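# Swap pink and yellow flowers between their drying pegs

## Task

Exchange the positions of the pink flower and the yellow flower, so that the pink one ends up hanging from the peg that originally held the yellow one and the yellow one from the peg that originally held the pink one. No stem may be bent out of shape. At the end the dryer must still hang on its rail, and every flower must hang with its head downward, held by a clip on its stem.

## Robot and tools

Robot: two arms, left_arm and right_arm, each with a two-finger gripper. The fingers extend along the gripper's +z axis and spread apart along its y axis. end_effector_position is the point midway between the finger pads, roughly 1 cm short of the fingertips.

Frames: the scene frame has its origin at table-top height, halfway between the nominal arm bases, with +z up, +x reaching out over the table, and left_arm on the +y side. Image sides do not match these names. Fixed cameras and the table are given in the scene frame. Each arm's hand poses, targets and wrist camera are given in that arm's own base frame. Calibrated bases in the scene frame: left_arm at (-0.022, +0.332, +0.008) m, quat_wxyz (+1.000, 0, 0, -0.008); right_arm at (+0.007, -0.249, +0.027) m, quat_wxyz (+1.000, 0, 0, +0.005). Both have +z pointing up. Reported hand positions can be wrong by a few cm, with more error at long reach.

The row: every motion command is built from rows of 16 plain numbers. The first 8 are for left_arm: x, y, z, qw, qx, qy, qz, opening. The last 8 are the same fields for right_arm. Send all 16 even when only one arm moves. x, y, z are an absolute goal for end_effector_position in metres, in that arm's base frame. qw..qz is an absolute goal orientation, w first. Together they form a pose, not an offset. opening runs from -1 (closed) to +1 (fully open, 0.094 m). To keep an arm still, resend the exact pose and opening from the last result taken before it stopped. To keep an orientation, repeat one fixed quaternion rather than copying a drifted reading. Each step, the controller limits the commanded orientation to at most 40 degrees from the measured one. A 0 opening is a real command, so resend the current command to leave a gripper as it is.

execute_actions(actions, cameras): actions is a list of actions. Each action is a list of up to 15 rows, one row per 1/30 s step. If an action has fewer rows, its last row is held until 15 steps have run. An action is rejected for both arms if either target lies more than 0.6 m from that gripper's current position along any of the gripper's axes. An empty list just reports the current state. cameras picks images by name: omit it, or pass null or ["all"], for all cameras; pass [] for none.

move(target, speed, blend, opening_speed, blocking, cameras): moves each gripper in a straight line from its Hand target to the given row, or through a list of up to 15 rows, with no 0.6 m limit. speed is the top path speed in m/s, from 0.002 to 4.3, default 0.25, with turning capped at twice that value in rad/s. It can be one number or one per target. blend is a corner radius in m for passing through intermediate targets; 0 stops at each. opening_speed is the rate of opening change per second on the -1..1 scale, at least 0.2. Use it near its minimum when closing on a stem. blocking=false returns after about 0.5 s while the motion continues, and a new move replaces the running one. A move lasts at least 0.5 s and at most 10 s. Grippers lag and overshoot more at higher speed. Moves do not avoid obstacles or the other arm. The result ends with a move: line giving the outcome (done, off_target, moving, held, fault) and limits (paced = pose clipped, held = steps withheld). done means the arm rests within 10 mm and 2 degrees of its target. Neither done nor off_target tells you about contact.

wait(seconds 0 to 10, cameras): lets time pass with the last commands held. stop(cameras): brakes a running move. zoom_image(camera, region [x0, y0, x1, y1] in pixels, at most 504x504): enlarges part of the latest image. read_manual(section "licences"): gives licence texts only. finished_scene(scene): takes the current scene's integer number and ends the scene, which cannot be undone.

Cameras (all 672x504): cam_head_left, cam_head_right, cam_high, cam_low, cam_left_wrist, cam_right_wrist. Pixel (0,0) is top-left. Wrist images can lag while an arm is moving.

Reading results: Hand target is where each arm is currently being sent, which may fall short of your command, so send the remainder next time. Tool commands gives the present gripper commands. grip_measured is the finger opening on the -1..1 scale. It reads slightly wide when empty and somewhat narrower than a firmly squeezed part. The fingers track the command until they reach the force limit, so touching shows no clear stop. The last Joint positions value for each arm is the opening in metres. grip_effort_nm is motor effort, with negative meaning closing, and is not pad force. Joint torques include gravity and offsets. Numbers 3 and 4 wrap at ±28 N m. A velocities list marked within noise means the arm is at rest. Friction alone can leave an arm a cm or more off its target.

Avoid: dropping anything or letting go of moving parts, fast impacts, and hard presses. Never let the arms hit or squeeze each other, including one gripper closing on the other's fingers, because that can fail the scene. Keep paths away from an arm's own base to avoid a flip in shoulder posture. Nothing may fall off the table. Grip stems gently so they do not bend, and keep the dryer on its rail. Loose items may occasionally get nudged. Long stretches, heavy holds and pushes against unreachable poses heat the motors: MOTOR HOT appears at 85 °C, and at 100 °C that arm goes limp for 30 to 60 s or more.

Each tool is called after ">>>" as a command line: name --argument value for each argument, lists and objects as JSON in quotes; but a table of rows of numbers goes row by row, as --pt "numbers of a row", without its own name.

## Session

>>> execute_actions --actions '[]'

Scene clock: 0.00 s.
left_arm: end_effector_position=(+0.1502, +0.1552, +0.1226) grip_measured=+1.000 grip_effort_nm=n/a end_effector_quat_wxyz=(+0.410, -0.011, +0.908, -0.082) | right_arm: end_effector_position=(+0.4649, -0.2515, +0.3685) grip_measured=+1.000 grip_effort_nm=n/a end_effector_quat_wxyz=(+0.321, +0.128, +0.922, -0.178)
Joint positions: left_arm=[1.451 0.901 0.465 -1.211 0.86 1.461 0.094] | right_arm=[-0.453 1.291 1.385 -0.923 0.13 -0.227 0.094]
Joint velocities: within noise
Joint torques (N m): no reading
Heat: left arm: hottest elbow 42 °C; right arm: hottest elbow 33 °C.
Hand target: left_arm +0.1513, +0.1642, +0.1316; +0.411, -0.006, +0.909, -0.069 | right_arm +0.4691, -0.2536, +0.3820; +0.332, +0.128, +0.917, -0.181
Tool commands: left_gripper/opening=+1.0 right_gripper/opening=+1.0
camera_calibration:
cam_left_wrist: T_world_to_cam=[[-0.0514205, -0.98821, 0.144214, 0.143308], [-0.915929, -0.0108882, -0.401192, 0.227137], [0.398032, -0.152719, -0.90457, 0.165314], [0, 0, 0, 1]] pos_world=[0.14961, 0.169338, 0.219996]
cam_right_wrist: T_world_to_cam=[[-0.34017, -0.907449, 0.246619, -0.162038], [-0.922969, 0.271982, -0.272312, 0.639034], [0.180034, -0.320254, -0.930067, 0.265377], [0, 0, 0, 1]] pos_world=[0.486911, -0.235859, 0.460797]

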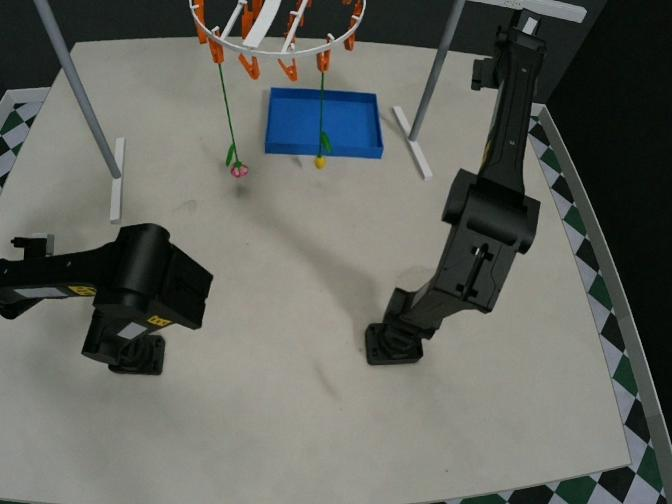

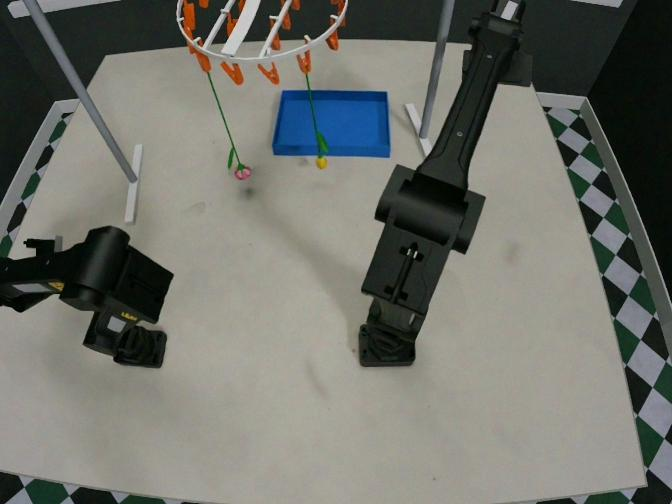

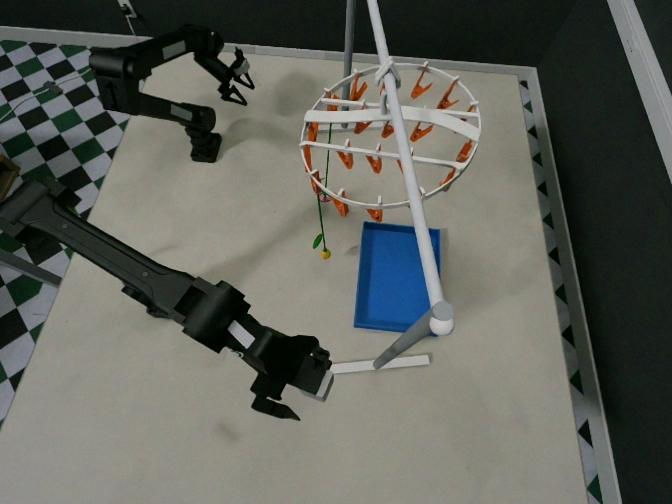

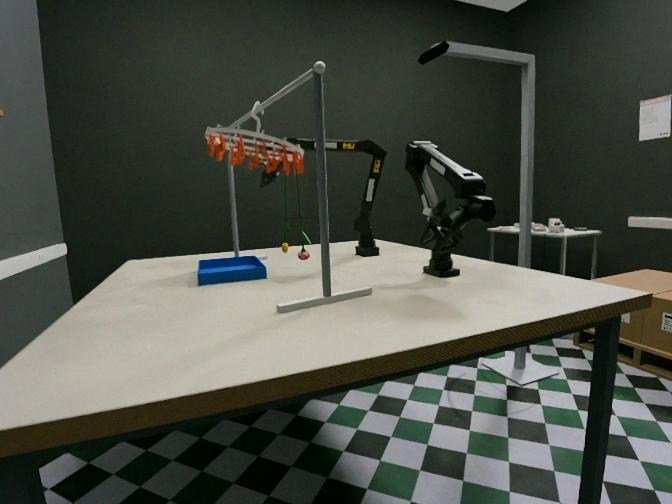

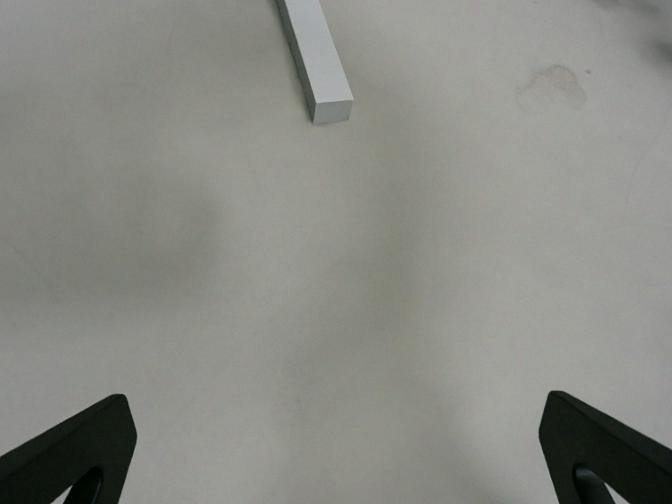

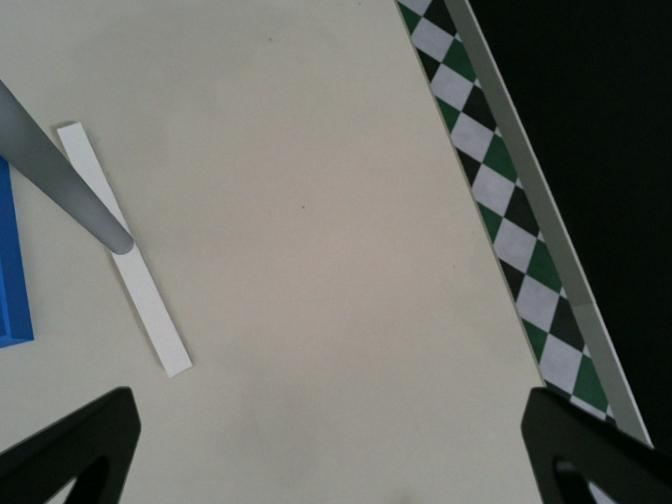

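>>> zoom_image --camera "cam_head_left" --region '[180, 0, 370, 190]'

>>> zoom_image --camera "cam_head_right" --region '[165, 0, 365, 190]'

>>> zoom_image --camera "cam_high" --region '[280, 50, 490, 270]'

>>> zoom_image --camera "cam_low" --region '[190, 110, 340, 270]'

Scaled by 2.653 from the camera's 672x504 image, which has a finer 960x720 frame.

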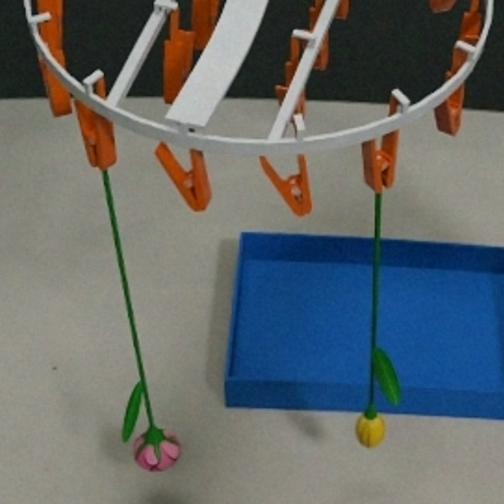

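Scaled by 2.520 from the camera's 672x504 image, which has a finer 960x720 frame.

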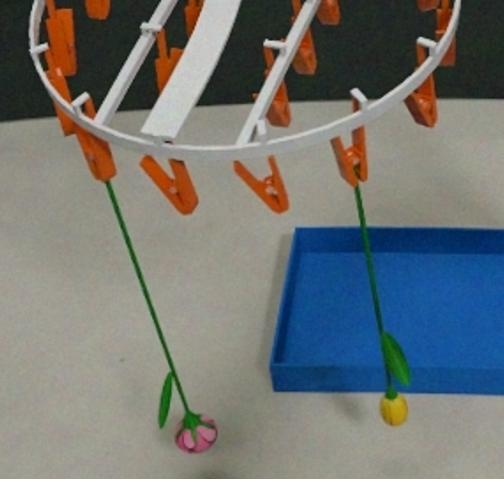

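Scaled by 2.291 from the camera's 672x504 image, which has a finer 960x720 frame.

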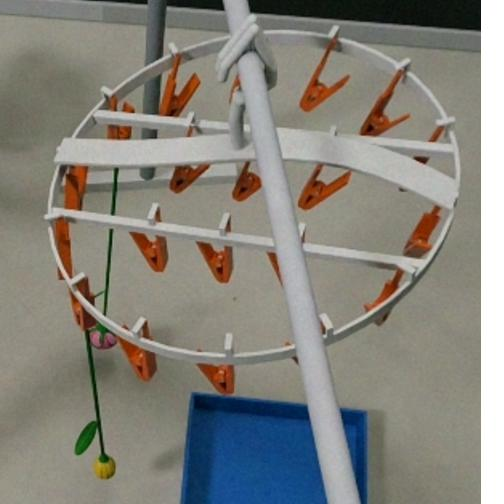

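Scaled by 3.150 from the camera's 672x504 image, which has a finer 960x720 frame.

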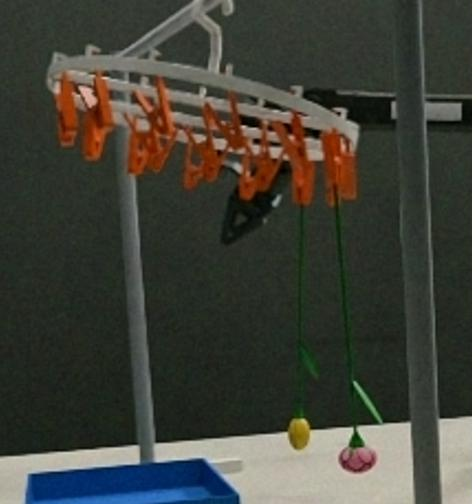

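>>> move --target '[0.29,-0.06,0.45,0.6645,0.2418,0.6645,-0.2418,0.0,0.27,0.06,0.26,0.653,-0.271,0.653,0.271,0.0]' --speed 0.15

Scene clock: 54.70 s.
left_arm: end_effector_position=(+0.2885, -0.0563, +0.4132) grip_measured=+0.002 grip_effort_nm=-0.120 end_effector_quat_wxyz=(+0.646, +0.226, +0.684, -0.252) | right_arm: end_effector_position=(+0.2714, +0.0569, +0.2632) grip_measured=+0.001 grip_effort_nm=-0.076 end_effector_quat_wxyz=(+0.655, -0.272, +0.654, +0.264)
Joint positions: left_arm=[0.331 0.468 0.634 -0.24 1.021 0.009 0.047] | right_arm=[-0.401 0.495 0.214 0.272 -1.179 -0.02 0.047]
Joint velocities: within noise
Joint torques (N m): left_arm=[1.73 1.61 13.23 2.69 -0.03 -0.06] | right_arm=[1.32 2.96 7.98 2.18 0.02 0.18]
Heat: left arm: hottest elbow 52 °C; right arm: hottest elbow 45 °C.
Hand target: left_arm +0.2872, -0.0595, +0.4486; +0.664, +0.242, +0.664, -0.242 | right_arm +0.2699, +0.0599, +0.2601; +0.653, -0.271, +0.653, +0.271
Off the commanded pose: left_arm 0.037 m, 4 deg | right_arm 0.005 m, 1 deg.
move: off_target (left_arm)
camera_calibration:
cam_left_wrist: T_world_to_cam=[[-0.631649, -0.77422, 0.0400523, 0.121968], [-0.375624, 0.260441, -0.889425, 0.529245], [0.678179, -0.576849, -0.455322, 0.0504612], [0, 0, 0, 1]] pos_world=[0.241616, -0.0142985, 0.488815]
cam_right_wrist: T_world_to_cam=[[0.705394, -0.708512, 0.0207562, -0.157672], [-0.28321, -0.308566, -0.908063, 0.374576], [0.649778, 0.634664, -0.418319, -0.0154295], [0, 0, 0, 1]] pos_world=[0.22733, 0.0136618, 0.336957]

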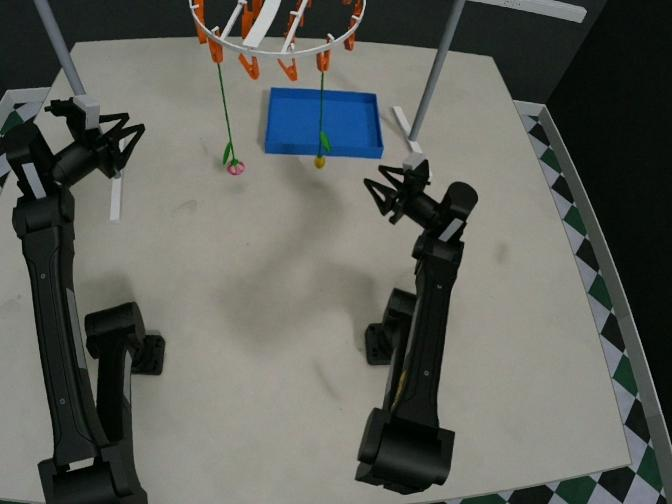

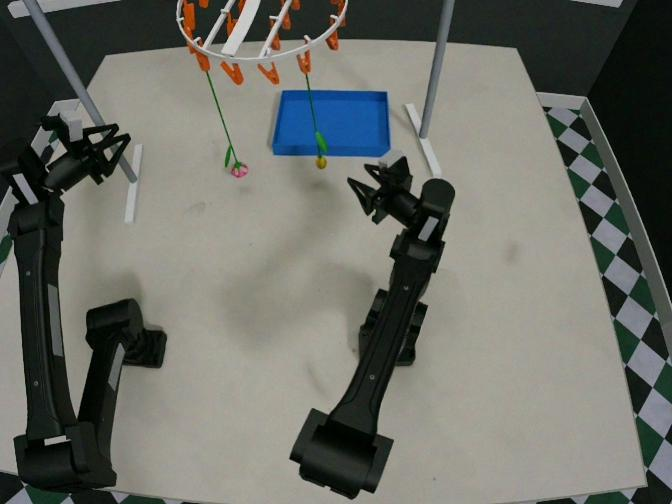

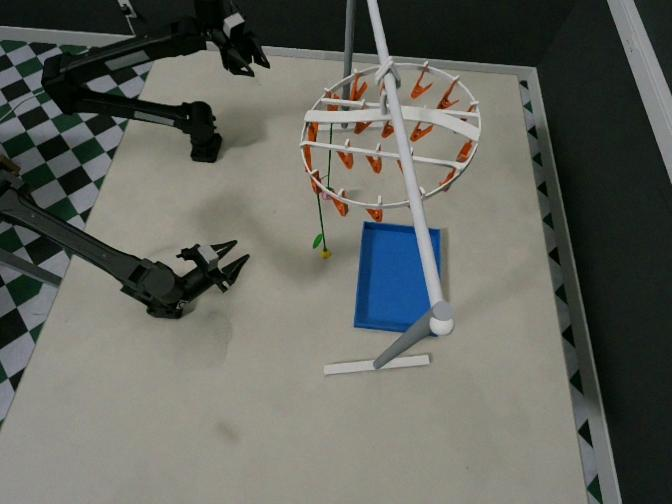

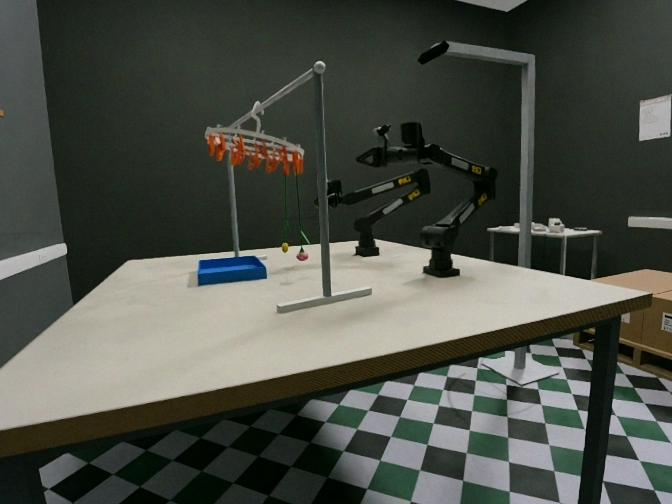

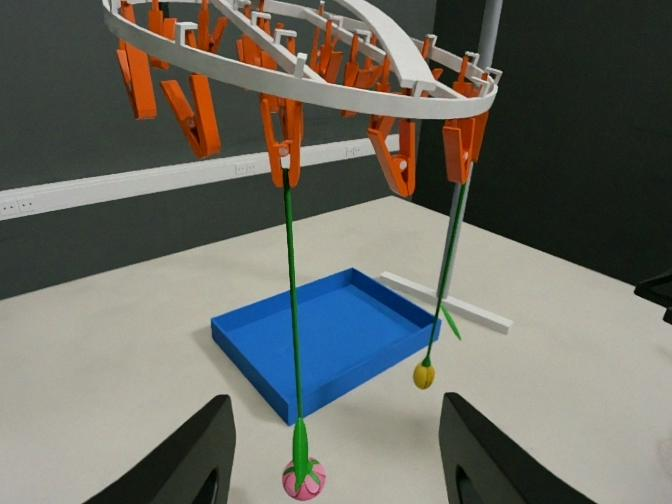

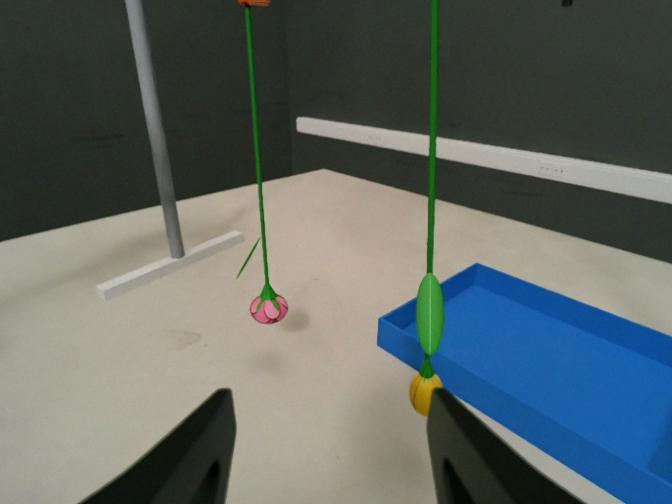

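>>> move --pt "0.30 -0.03 0.47 0.6645 0.2418 0.6645 -0.2418 0.0 0.28 0.22 0.25 0.653 -0.271 0.653 0.271 0.3" --pt "0.33 -0.04 0.475 0.6645 0.2418 0.6645 -0.2418 0.0 0.375 0.282 0.25 0.653 -0.271 0.653 0.271 0.3" --speed 0.12

Scene clock: 75.40 s.
left_arm: end_effector_position=(+0.3272, -0.0362, +0.4382) grip_measured=+0.002 grip_effort_nm=-0.120 end_effector_quat_wxyz=(+0.646, +0.224, +0.684, -0.254) | right_arm: end_effector_position=(+0.3635, +0.2694, +0.2250) grip_measured=+0.299 grip_effort_nm=0.076 end_effector_quat_wxyz=(+0.636, -0.277, +0.671, +0.260)
Joint positions: left_arm=[0.362 0.625 0.738 -0.187 1.05 0.006 0.047] | right_arm=[0.554 1.169 0.395 0.718 -0.225 -0.015 0.061]
Joint velocities: within noise
Joint torques (N m): left_arm=[1.96 0.09 13.42 2.66 -0.03 -0.03] | right_arm=[1.38 -4.42 10.7 2.77 0.09 0.19]
Heat: left arm: hottest elbow 62 °C; right arm: hottest elbow 44 °C.
Hand target: left_arm +0.3273, -0.0397, +0.4737; +0.665, +0.242, +0.664, -0.242 | right_arm +0.3735, +0.2809, +0.2501; +0.653, -0.271, +0.653, +0.271
Off the commanded pose: left_arm 0.037 m, 4 deg | right_arm 0.030 m, 3 deg.
move: off_target (left_arm, right_arm)
camera_calibration:
cam_left_wrist: T_world_to_cam=[[-0.630518, -0.774897, 0.044511, 0.158604], [-0.377625, 0.256154, -0.889823, 0.561408], [0.678119, -0.577858, -0.45413, 0.0467312], [0, 0, 0, 1]] pos_world=[0.280316, 0.0060992, 0.513716]
cam_right_wrist: T_world_to_cam=[[0.707276, -0.706845, 0.0114477, -0.070368], [-0.321179, -0.335717, -0.885516, 0.447545], [0.629765, 0.622627, -0.464469, -0.205188], [0, 0, 0, 1]] pos_world=[0.322732, 0.228265, 0.30181]

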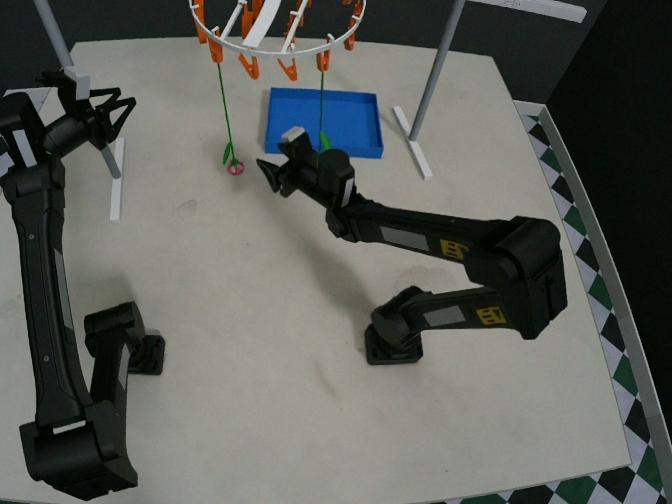

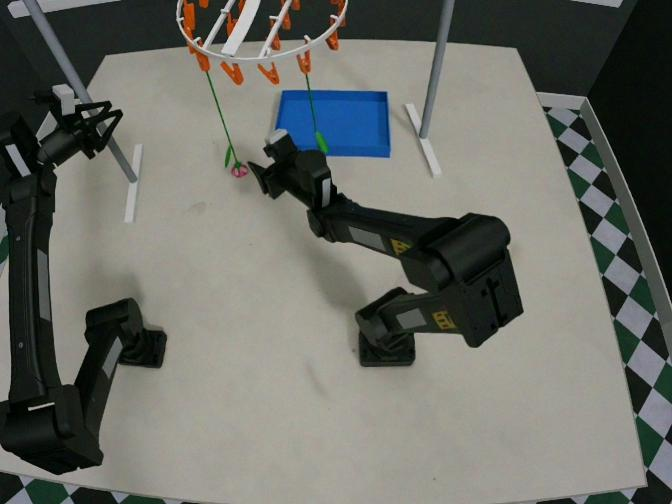

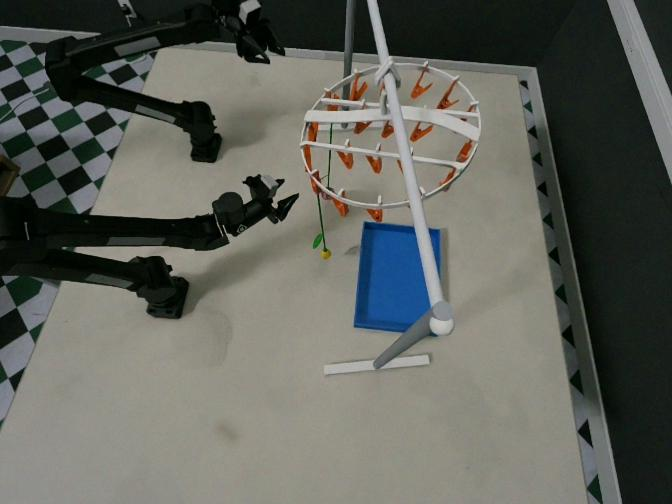

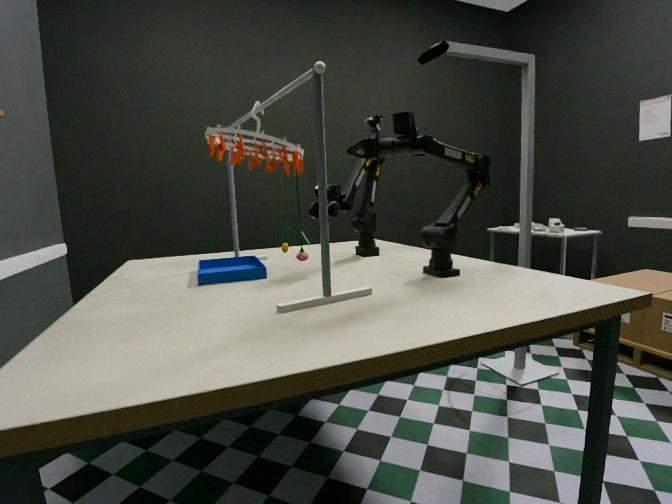

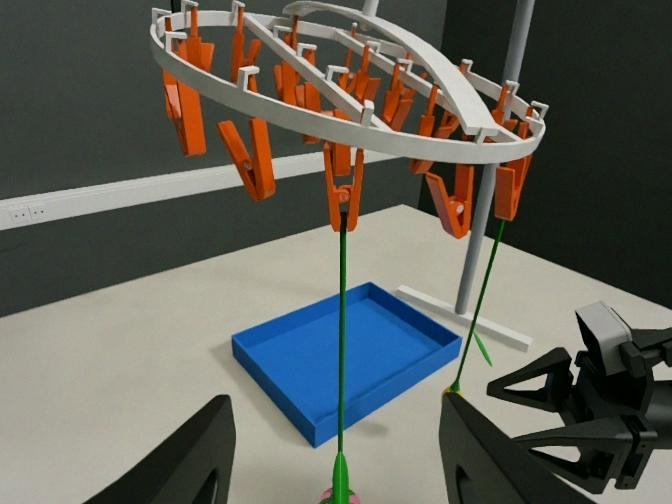

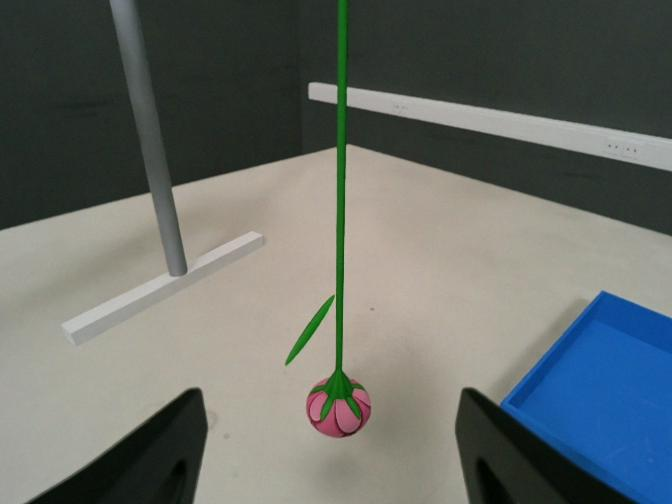

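>>> move --target '[0.33,-0.04,0.475,0.6645,0.2418,0.6645,-0.2418,0.0,0.475,0.38,0.25,0.653,-0.271,0.653,0.271,0.3]' --speed 0.08

Scene clock: 82.73 s.
left_arm: end_effector_position=(+0.3273, -0.0362, +0.4383) grip_measured=+0.002 grip_effort_nm=-0.120 end_effector_quat_wxyz=(+0.646, +0.224, +0.685, -0.254) | right_arm: end_effector_position=(+0.4649, +0.3657, +0.2328) grip_measured=+0.299 grip_effort_nm=0.076 end_effector_quat_wxyz=(+0.644, -0.276, +0.664, +0.261)
Joint positions: left_arm=[0.361 0.626 0.738 -0.187 1.05 0.006 0.047] | right_arm=[0.622 1.536 0.752 0.749 -0.158 -0.015 0.061]
Joint velocities: within noise
Joint torques (N m): left_arm=[1.73 0.03 13.31 2.66 -0.03 -0.03] | right_arm=[1.32 -11.11 10.56 2.06 0.08 0.16]
Heat: left arm: hottest elbow 61 °C; right arm: hottest elbow 44 °C.
Hand target: left_arm +0.3274, -0.0397, +0.4737; +0.665, +0.242, +0.664, -0.242 | right_arm +0.4737, +0.3792, +0.2501; +0.653, -0.271, +0.653, +0.271
Off the commanded pose: left_arm 0.037 m, 4 deg | right_arm 0.025 m, 2 deg.
move: off_target (left_arm, right_arm)
camera_calibration:
cam_left_wrist: T_world_to_cam=[[-0.630517, -0.774898, 0.0445154, 0.158646], [-0.377628, 0.25615, -0.889823, 0.561599], [0.678119, -0.577858, -0.45413, 0.0465832], [0, 0, 0, 1]] pos_world=[0.280516, 0.0059992, 0.513816]
cam_right_wrist: T_world_to_cam=[[0.707237, -0.706744, 0.0181229, -0.0756024], [-0.304567, -0.327713, -0.89434, 0.51085], [0.638009, 0.62699, -0.447022, -0.334909], [0, 0, 0, 1]] pos_world=[0.422732, 0.323965, 0.308532]

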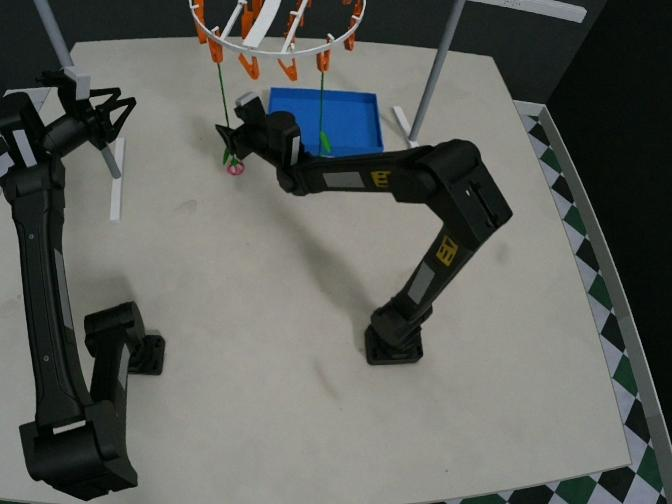

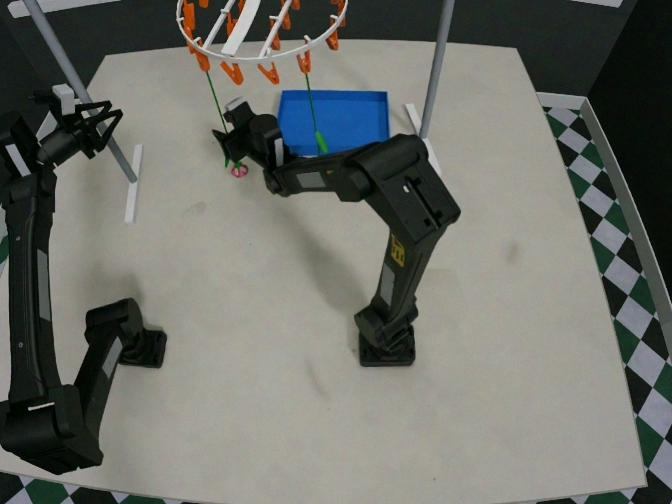

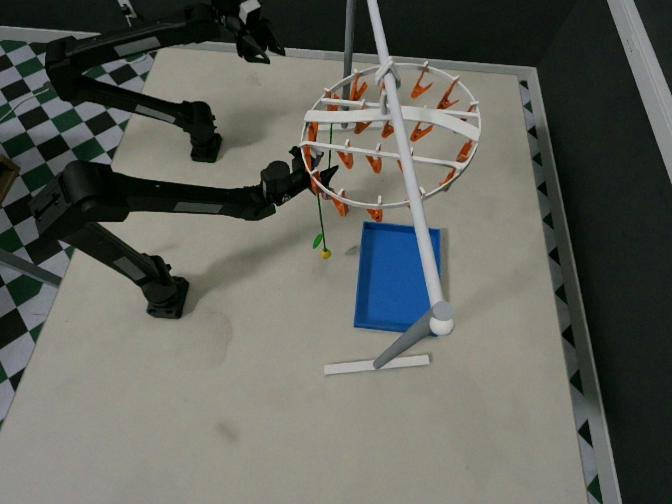

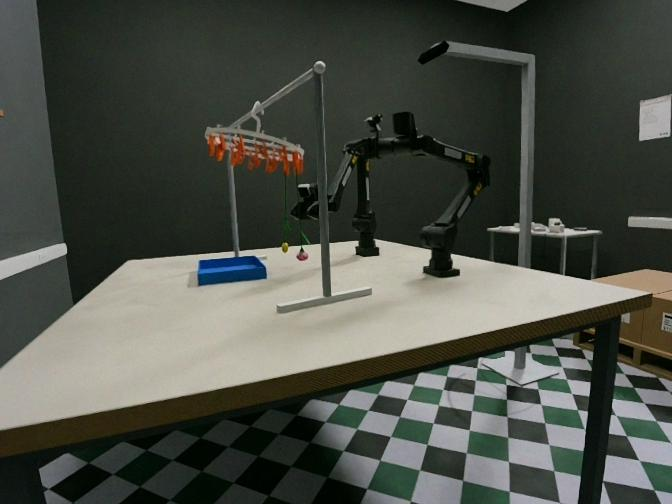

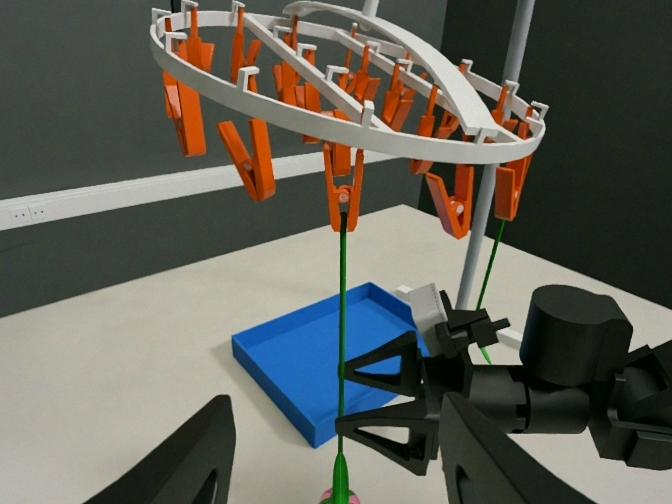

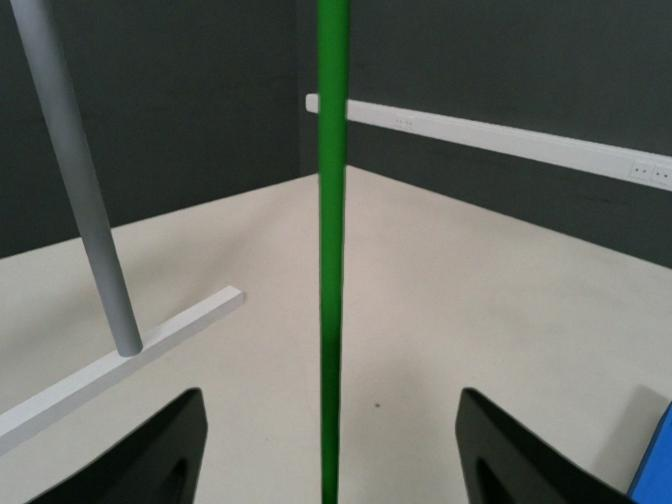

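>>> move --pt "0.33 -0.04 0.475 0.6645 0.2418 0.6645 -0.2418 0.0 0.483 0.388 0.25 0.653 -0.271 0.653 0.271 0.3" --speed 0.05 --cameras '["cam_left_wrist","cam_right_wrist"]'

>>> zoom_image --camera "cam_left_wrist" --region '[310, 280, 460, 480]'

Scene clock: 86.67 s.
left_arm: end_effector_position=(+0.3273, -0.0364, +0.4383) grip_measured=+0.002 grip_effort_nm=-0.125 end_effector_quat_wxyz=(+0.646, +0.224, +0.684, -0.254) | right_arm: end_effector_position=(+0.4734, +0.3735, +0.2344) grip_measured=+0.299 grip_effort_nm=0.071 end_effector_quat_wxyz=(+0.646, -0.276, +0.662, +0.261)
Joint positions: left_arm=[0.361 0.626 0.738 -0.187 1.05 0.006 0.047] | right_arm=[0.625 1.562 0.784 0.749 -0.153 -0.015 0.061]
Joint velocities: within noise
Joint torques (N m): left_arm=[1.67 0.03 13.33 2.66 -0.03 -0.03] | right_arm=[1.44 -11.63 10.61 1.87 0.09 0.17]
Heat: left arm: hottest elbow 61 °C; right arm: hottest elbow 44 °C.
Hand target: left_arm +0.3273, -0.0398, +0.4737; +0.665, +0.242, +0.664, -0.242 | right_arm +0.4819, +0.3871, +0.2500; +0.653, -0.271, +0.653, +0.271
Off the commanded pose: left_arm 0.037 m, 4 deg | right_arm 0.023 m, 2 deg.
move: off_target (left_arm, right_arm)
camera_calibration:
cam_left_wrist: T_world_to_cam=[[-0.630789, -0.77468, 0.0444458, 0.15868], [-0.377505, 0.256334, -0.889822, 0.561589], [0.677935, -0.578068, -0.454138, 0.0465828], [0, 0, 0, 1]] pos_world=[0.280516, 0.00589992, 0.513816]
cam_right_wrist: T_world_to_cam=[[0.70665, -0.707301, 0.0192616, -0.0759683], [-0.300261, -0.324413, -0.896995, 0.514726], [0.640694, 0.628078, -0.441621, -0.34743], [0, 0, 0, 1]] pos_world=[0.430832, 0.331464, 0.309737]
Images, in order (width x height): cam_left_wrist 672x504, cam_right_wrist 672x504.

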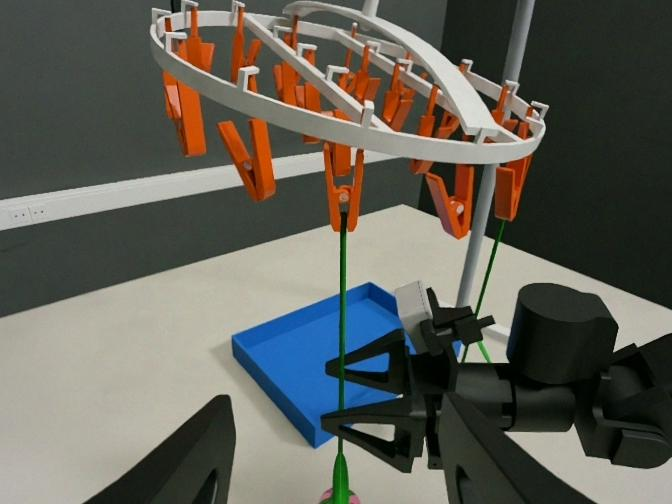

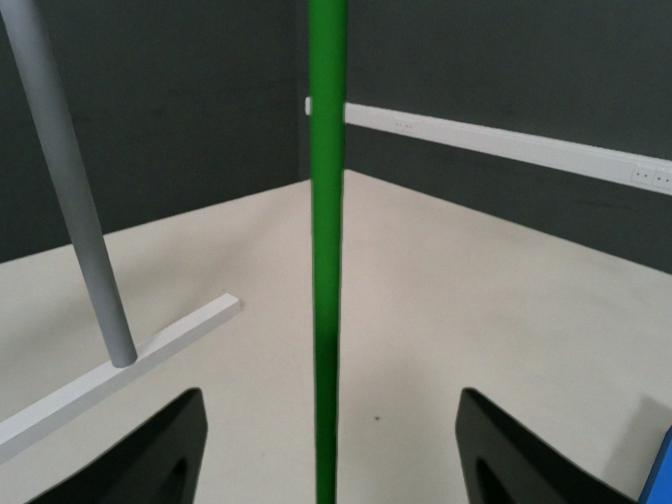

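Scaled by 2.520 from the camera's 672x504 image, which has a finer 960x720 frame.

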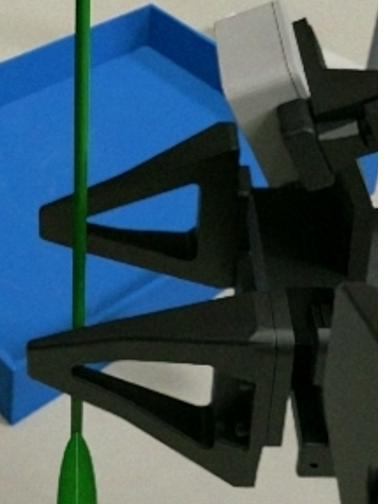

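>>> move --target '[0.33,-0.04,0.475,0.6645,0.2418,0.6645,-0.2418,0.0,0.483,0.388,0.25,0.653,-0.271,0.653,0.271,-0.97]' --speed 0.05 --opening_speed 0.5 --cameras '["cam_left_wrist","cam_right_wrist"]'

Scene clock: 91.33 s.
left_arm: end_effector_position=(+0.3273, -0.0364, +0.4383) grip_measured=+0.002 grip_effort_nm=-0.120 end_effector_quat_wxyz=(+0.646, +0.224, +0.684, -0.254) | right_arm: end_effector_position=(+0.4733, +0.3737, +0.2346) grip_measured=-0.930 grip_effort_nm=-0.935 end_effector_quat_wxyz=(+0.646, -0.276, +0.662, +0.261)
Joint positions: left_arm=[0.361 0.626 0.738 -0.187 1.05 0.006 0.047] | right_arm=[0.626 1.562 0.784 0.749 -0.153 -0.015 0.003]
Joint velocities: within noise
Joint torques (N m): left_arm=[1.73 0.09 13.33 2.65 -0.03 -0.03] | right_arm=[1.32 -11.75 10.69 1.81 0.08 0.16]
Heat: left arm: hottest elbow 60 °C; right arm: hottest elbow 45 °C.
Hand target: left_arm +0.3273, -0.0398, +0.4737; +0.665, +0.242, +0.664, -0.242 | right_arm +0.4818, +0.3872, +0.2500; +0.653, -0.271, +0.653, +0.271
Off the commanded pose: left_arm 0.037 m, 4 deg | right_arm 0.023 m, 2 deg.
move: off_target (left_arm, right_arm)
camera_calibration:
cam_left_wrist: T_world_to_cam=[[-0.630789, -0.77468, 0.0444458, 0.15868], [-0.377505, 0.256334, -0.889822, 0.561589], [0.677935, -0.578068, -0.454138, 0.0465828], [0, 0, 0, 1]] pos_world=[0.280516, 0.00589992, 0.513816]
cam_right_wrist: T_world_to_cam=[[0.706889, -0.707061, 0.0193267, -0.0759623], [-0.299843, -0.324294, -0.897178, 0.514778], [0.640627, 0.62841, -0.441247, -0.3476], [0, 0, 0, 1]] pos_world=[0.430732, 0.331665, 0.309938]
Images, in order (width x height): cam_left_wrist 672x504, cam_right_wrist 672x504.

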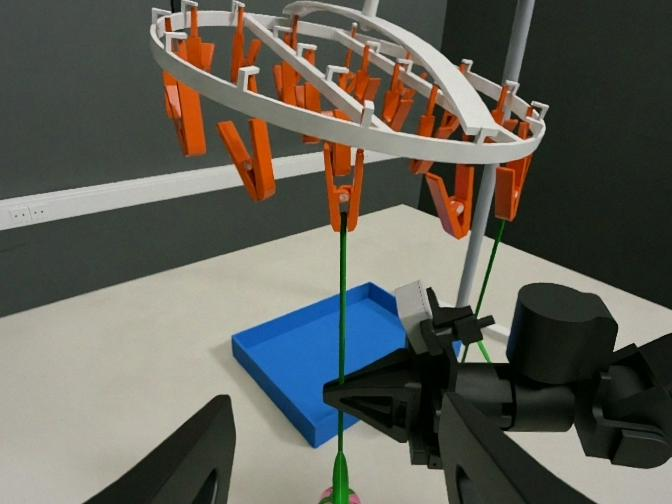

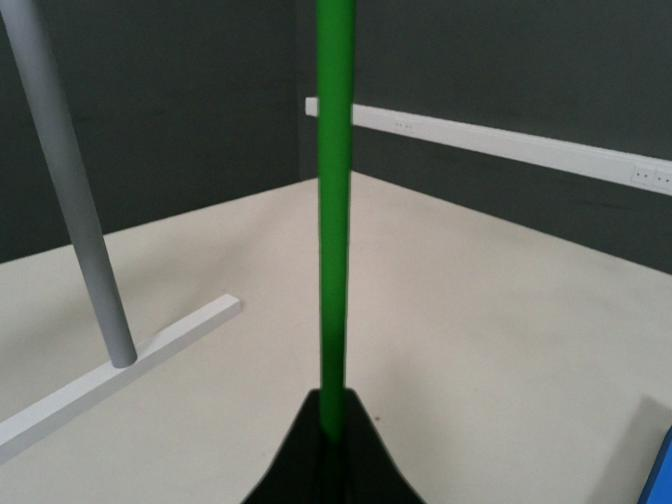

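>>> move --target '[0.408,-0.106,0.475,0.6645,0.2418,0.6645,-0.2418,0.0,0.483,0.388,0.25,0.653,-0.271,0.653,0.271,-0.97]' --speed 0.08

>>> zoom_image --camera "cam_left_wrist" --region '[200, 50, 480, 330]'

Scene clock: 97.13 s.
left_arm: end_effector_position=(+0.4021, -0.1011, +0.4349) grip_measured=+0.002 grip_effort_nm=-0.120 end_effector_quat_wxyz=(+0.640, +0.230, +0.690, -0.248) | right_arm: end_effector_position=(+0.4733, +0.3737, +0.2346) grip_measured=-0.934 grip_effort_nm=-1.033 end_effector_quat_wxyz=(+0.646, -0.276, +0.662, +0.261)
Joint positions: left_arm=[0.032 0.823 0.813 -0.066 0.722 0.004 0.047] | right_arm=[0.626 1.562 0.784 0.749 -0.153 -0.015 0.003]
Joint velocities: within noise
Joint torques (N m): left_arm=[1.73 -2.26 13.64 2.88 -0.05 0] | right_arm=[1.44 -12.04 10.66 1.85 0.08 0.17]
Heat: left arm: hottest elbow 61 °C; right arm: hottest elbow 46 °C.
Hand target: left_arm +0.4050, -0.1053, +0.4738; +0.664, +0.242, +0.664, -0.242 | right_arm +0.4818, +0.3872, +0.2500; +0.653, -0.271, +0.653, +0.271
Off the commanded pose: left_arm 0.041 m, 4 deg | right_arm 0.023 m, 2 deg.
move: off_target (left_arm, right_arm)
camera_calibration:
cam_left_wrist: T_world_to_cam=[[-0.631388, -0.774771, 0.0328453, 0.161184], [-0.384596, 0.27608, -0.880832, 0.604272], [0.673375, -0.568779, -0.472288, -0.0324444], [0, 0, 0, 1]] pos_world=[0.356017, -0.0604004, 0.511645]
cam_right_wrist: T_world_to_cam=[[0.706889, -0.707061, 0.0193267, -0.0759623], [-0.299843, -0.324294, -0.897178, 0.514778], [0.640627, 0.62841, -0.441247, -0.3476], [0, 0, 0, 1]] pos_world=[0.430732, 0.331665, 0.309938]

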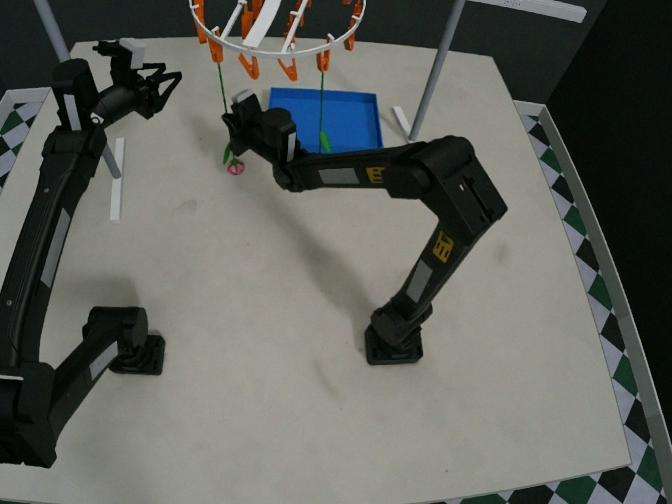

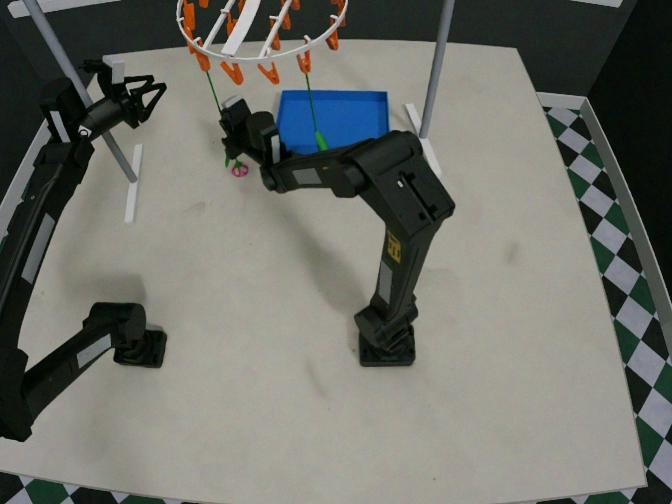

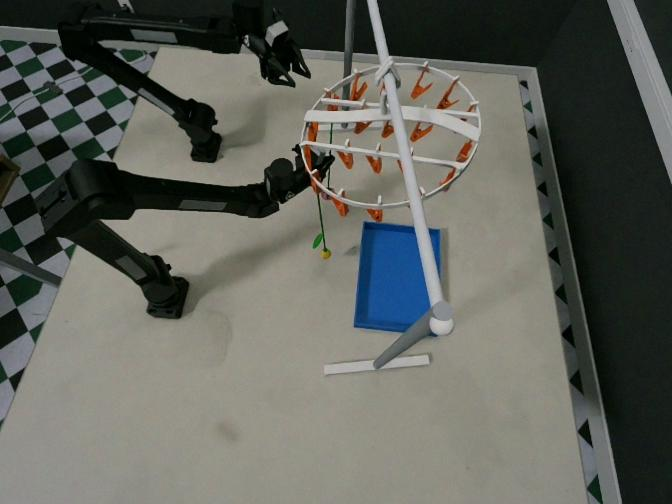

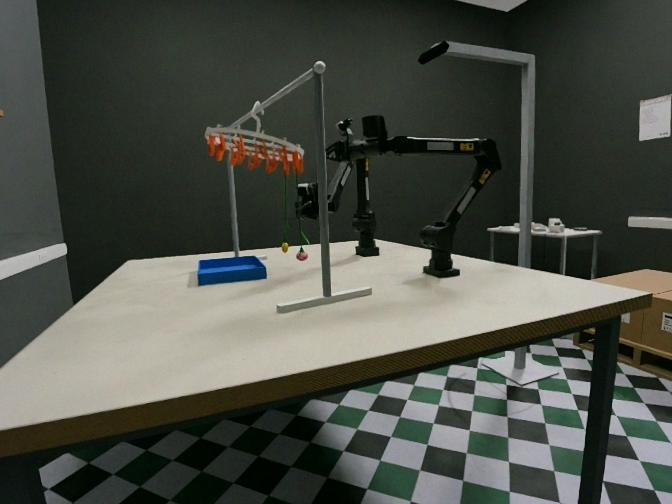

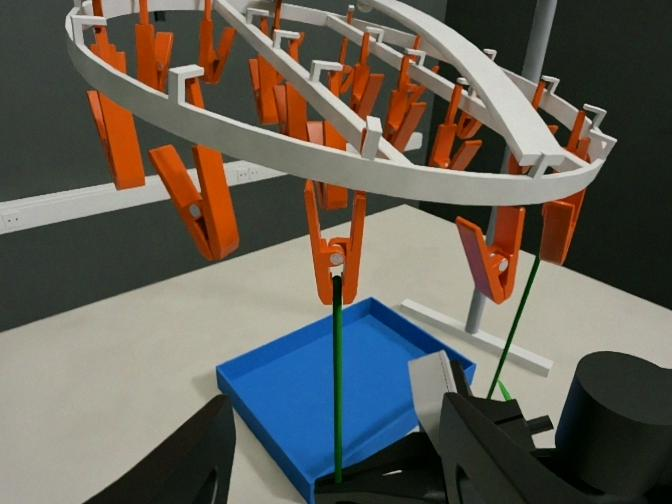

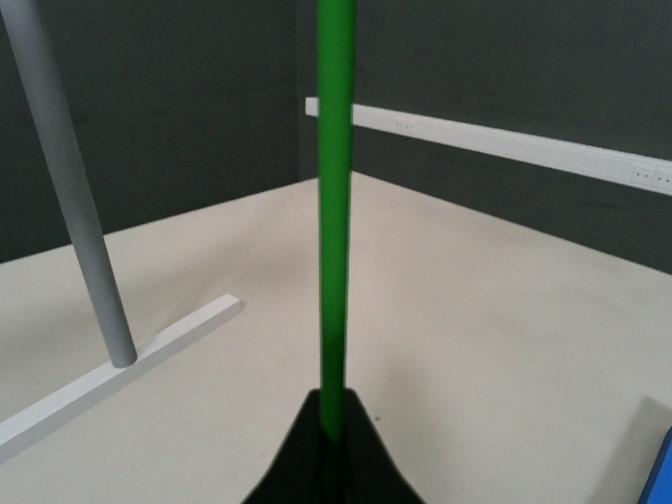

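Scaled by 1.800 from the camera's 672x504 image, which has a finer 960x720 frame.

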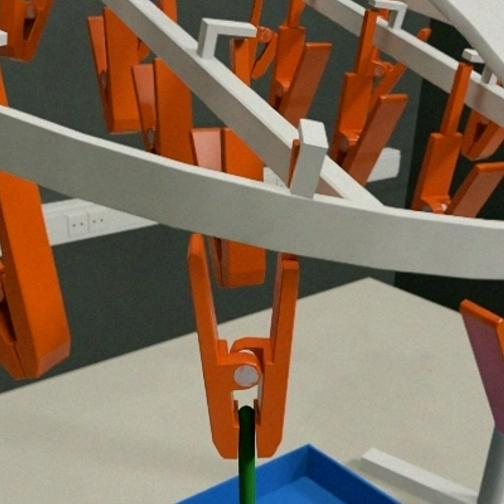

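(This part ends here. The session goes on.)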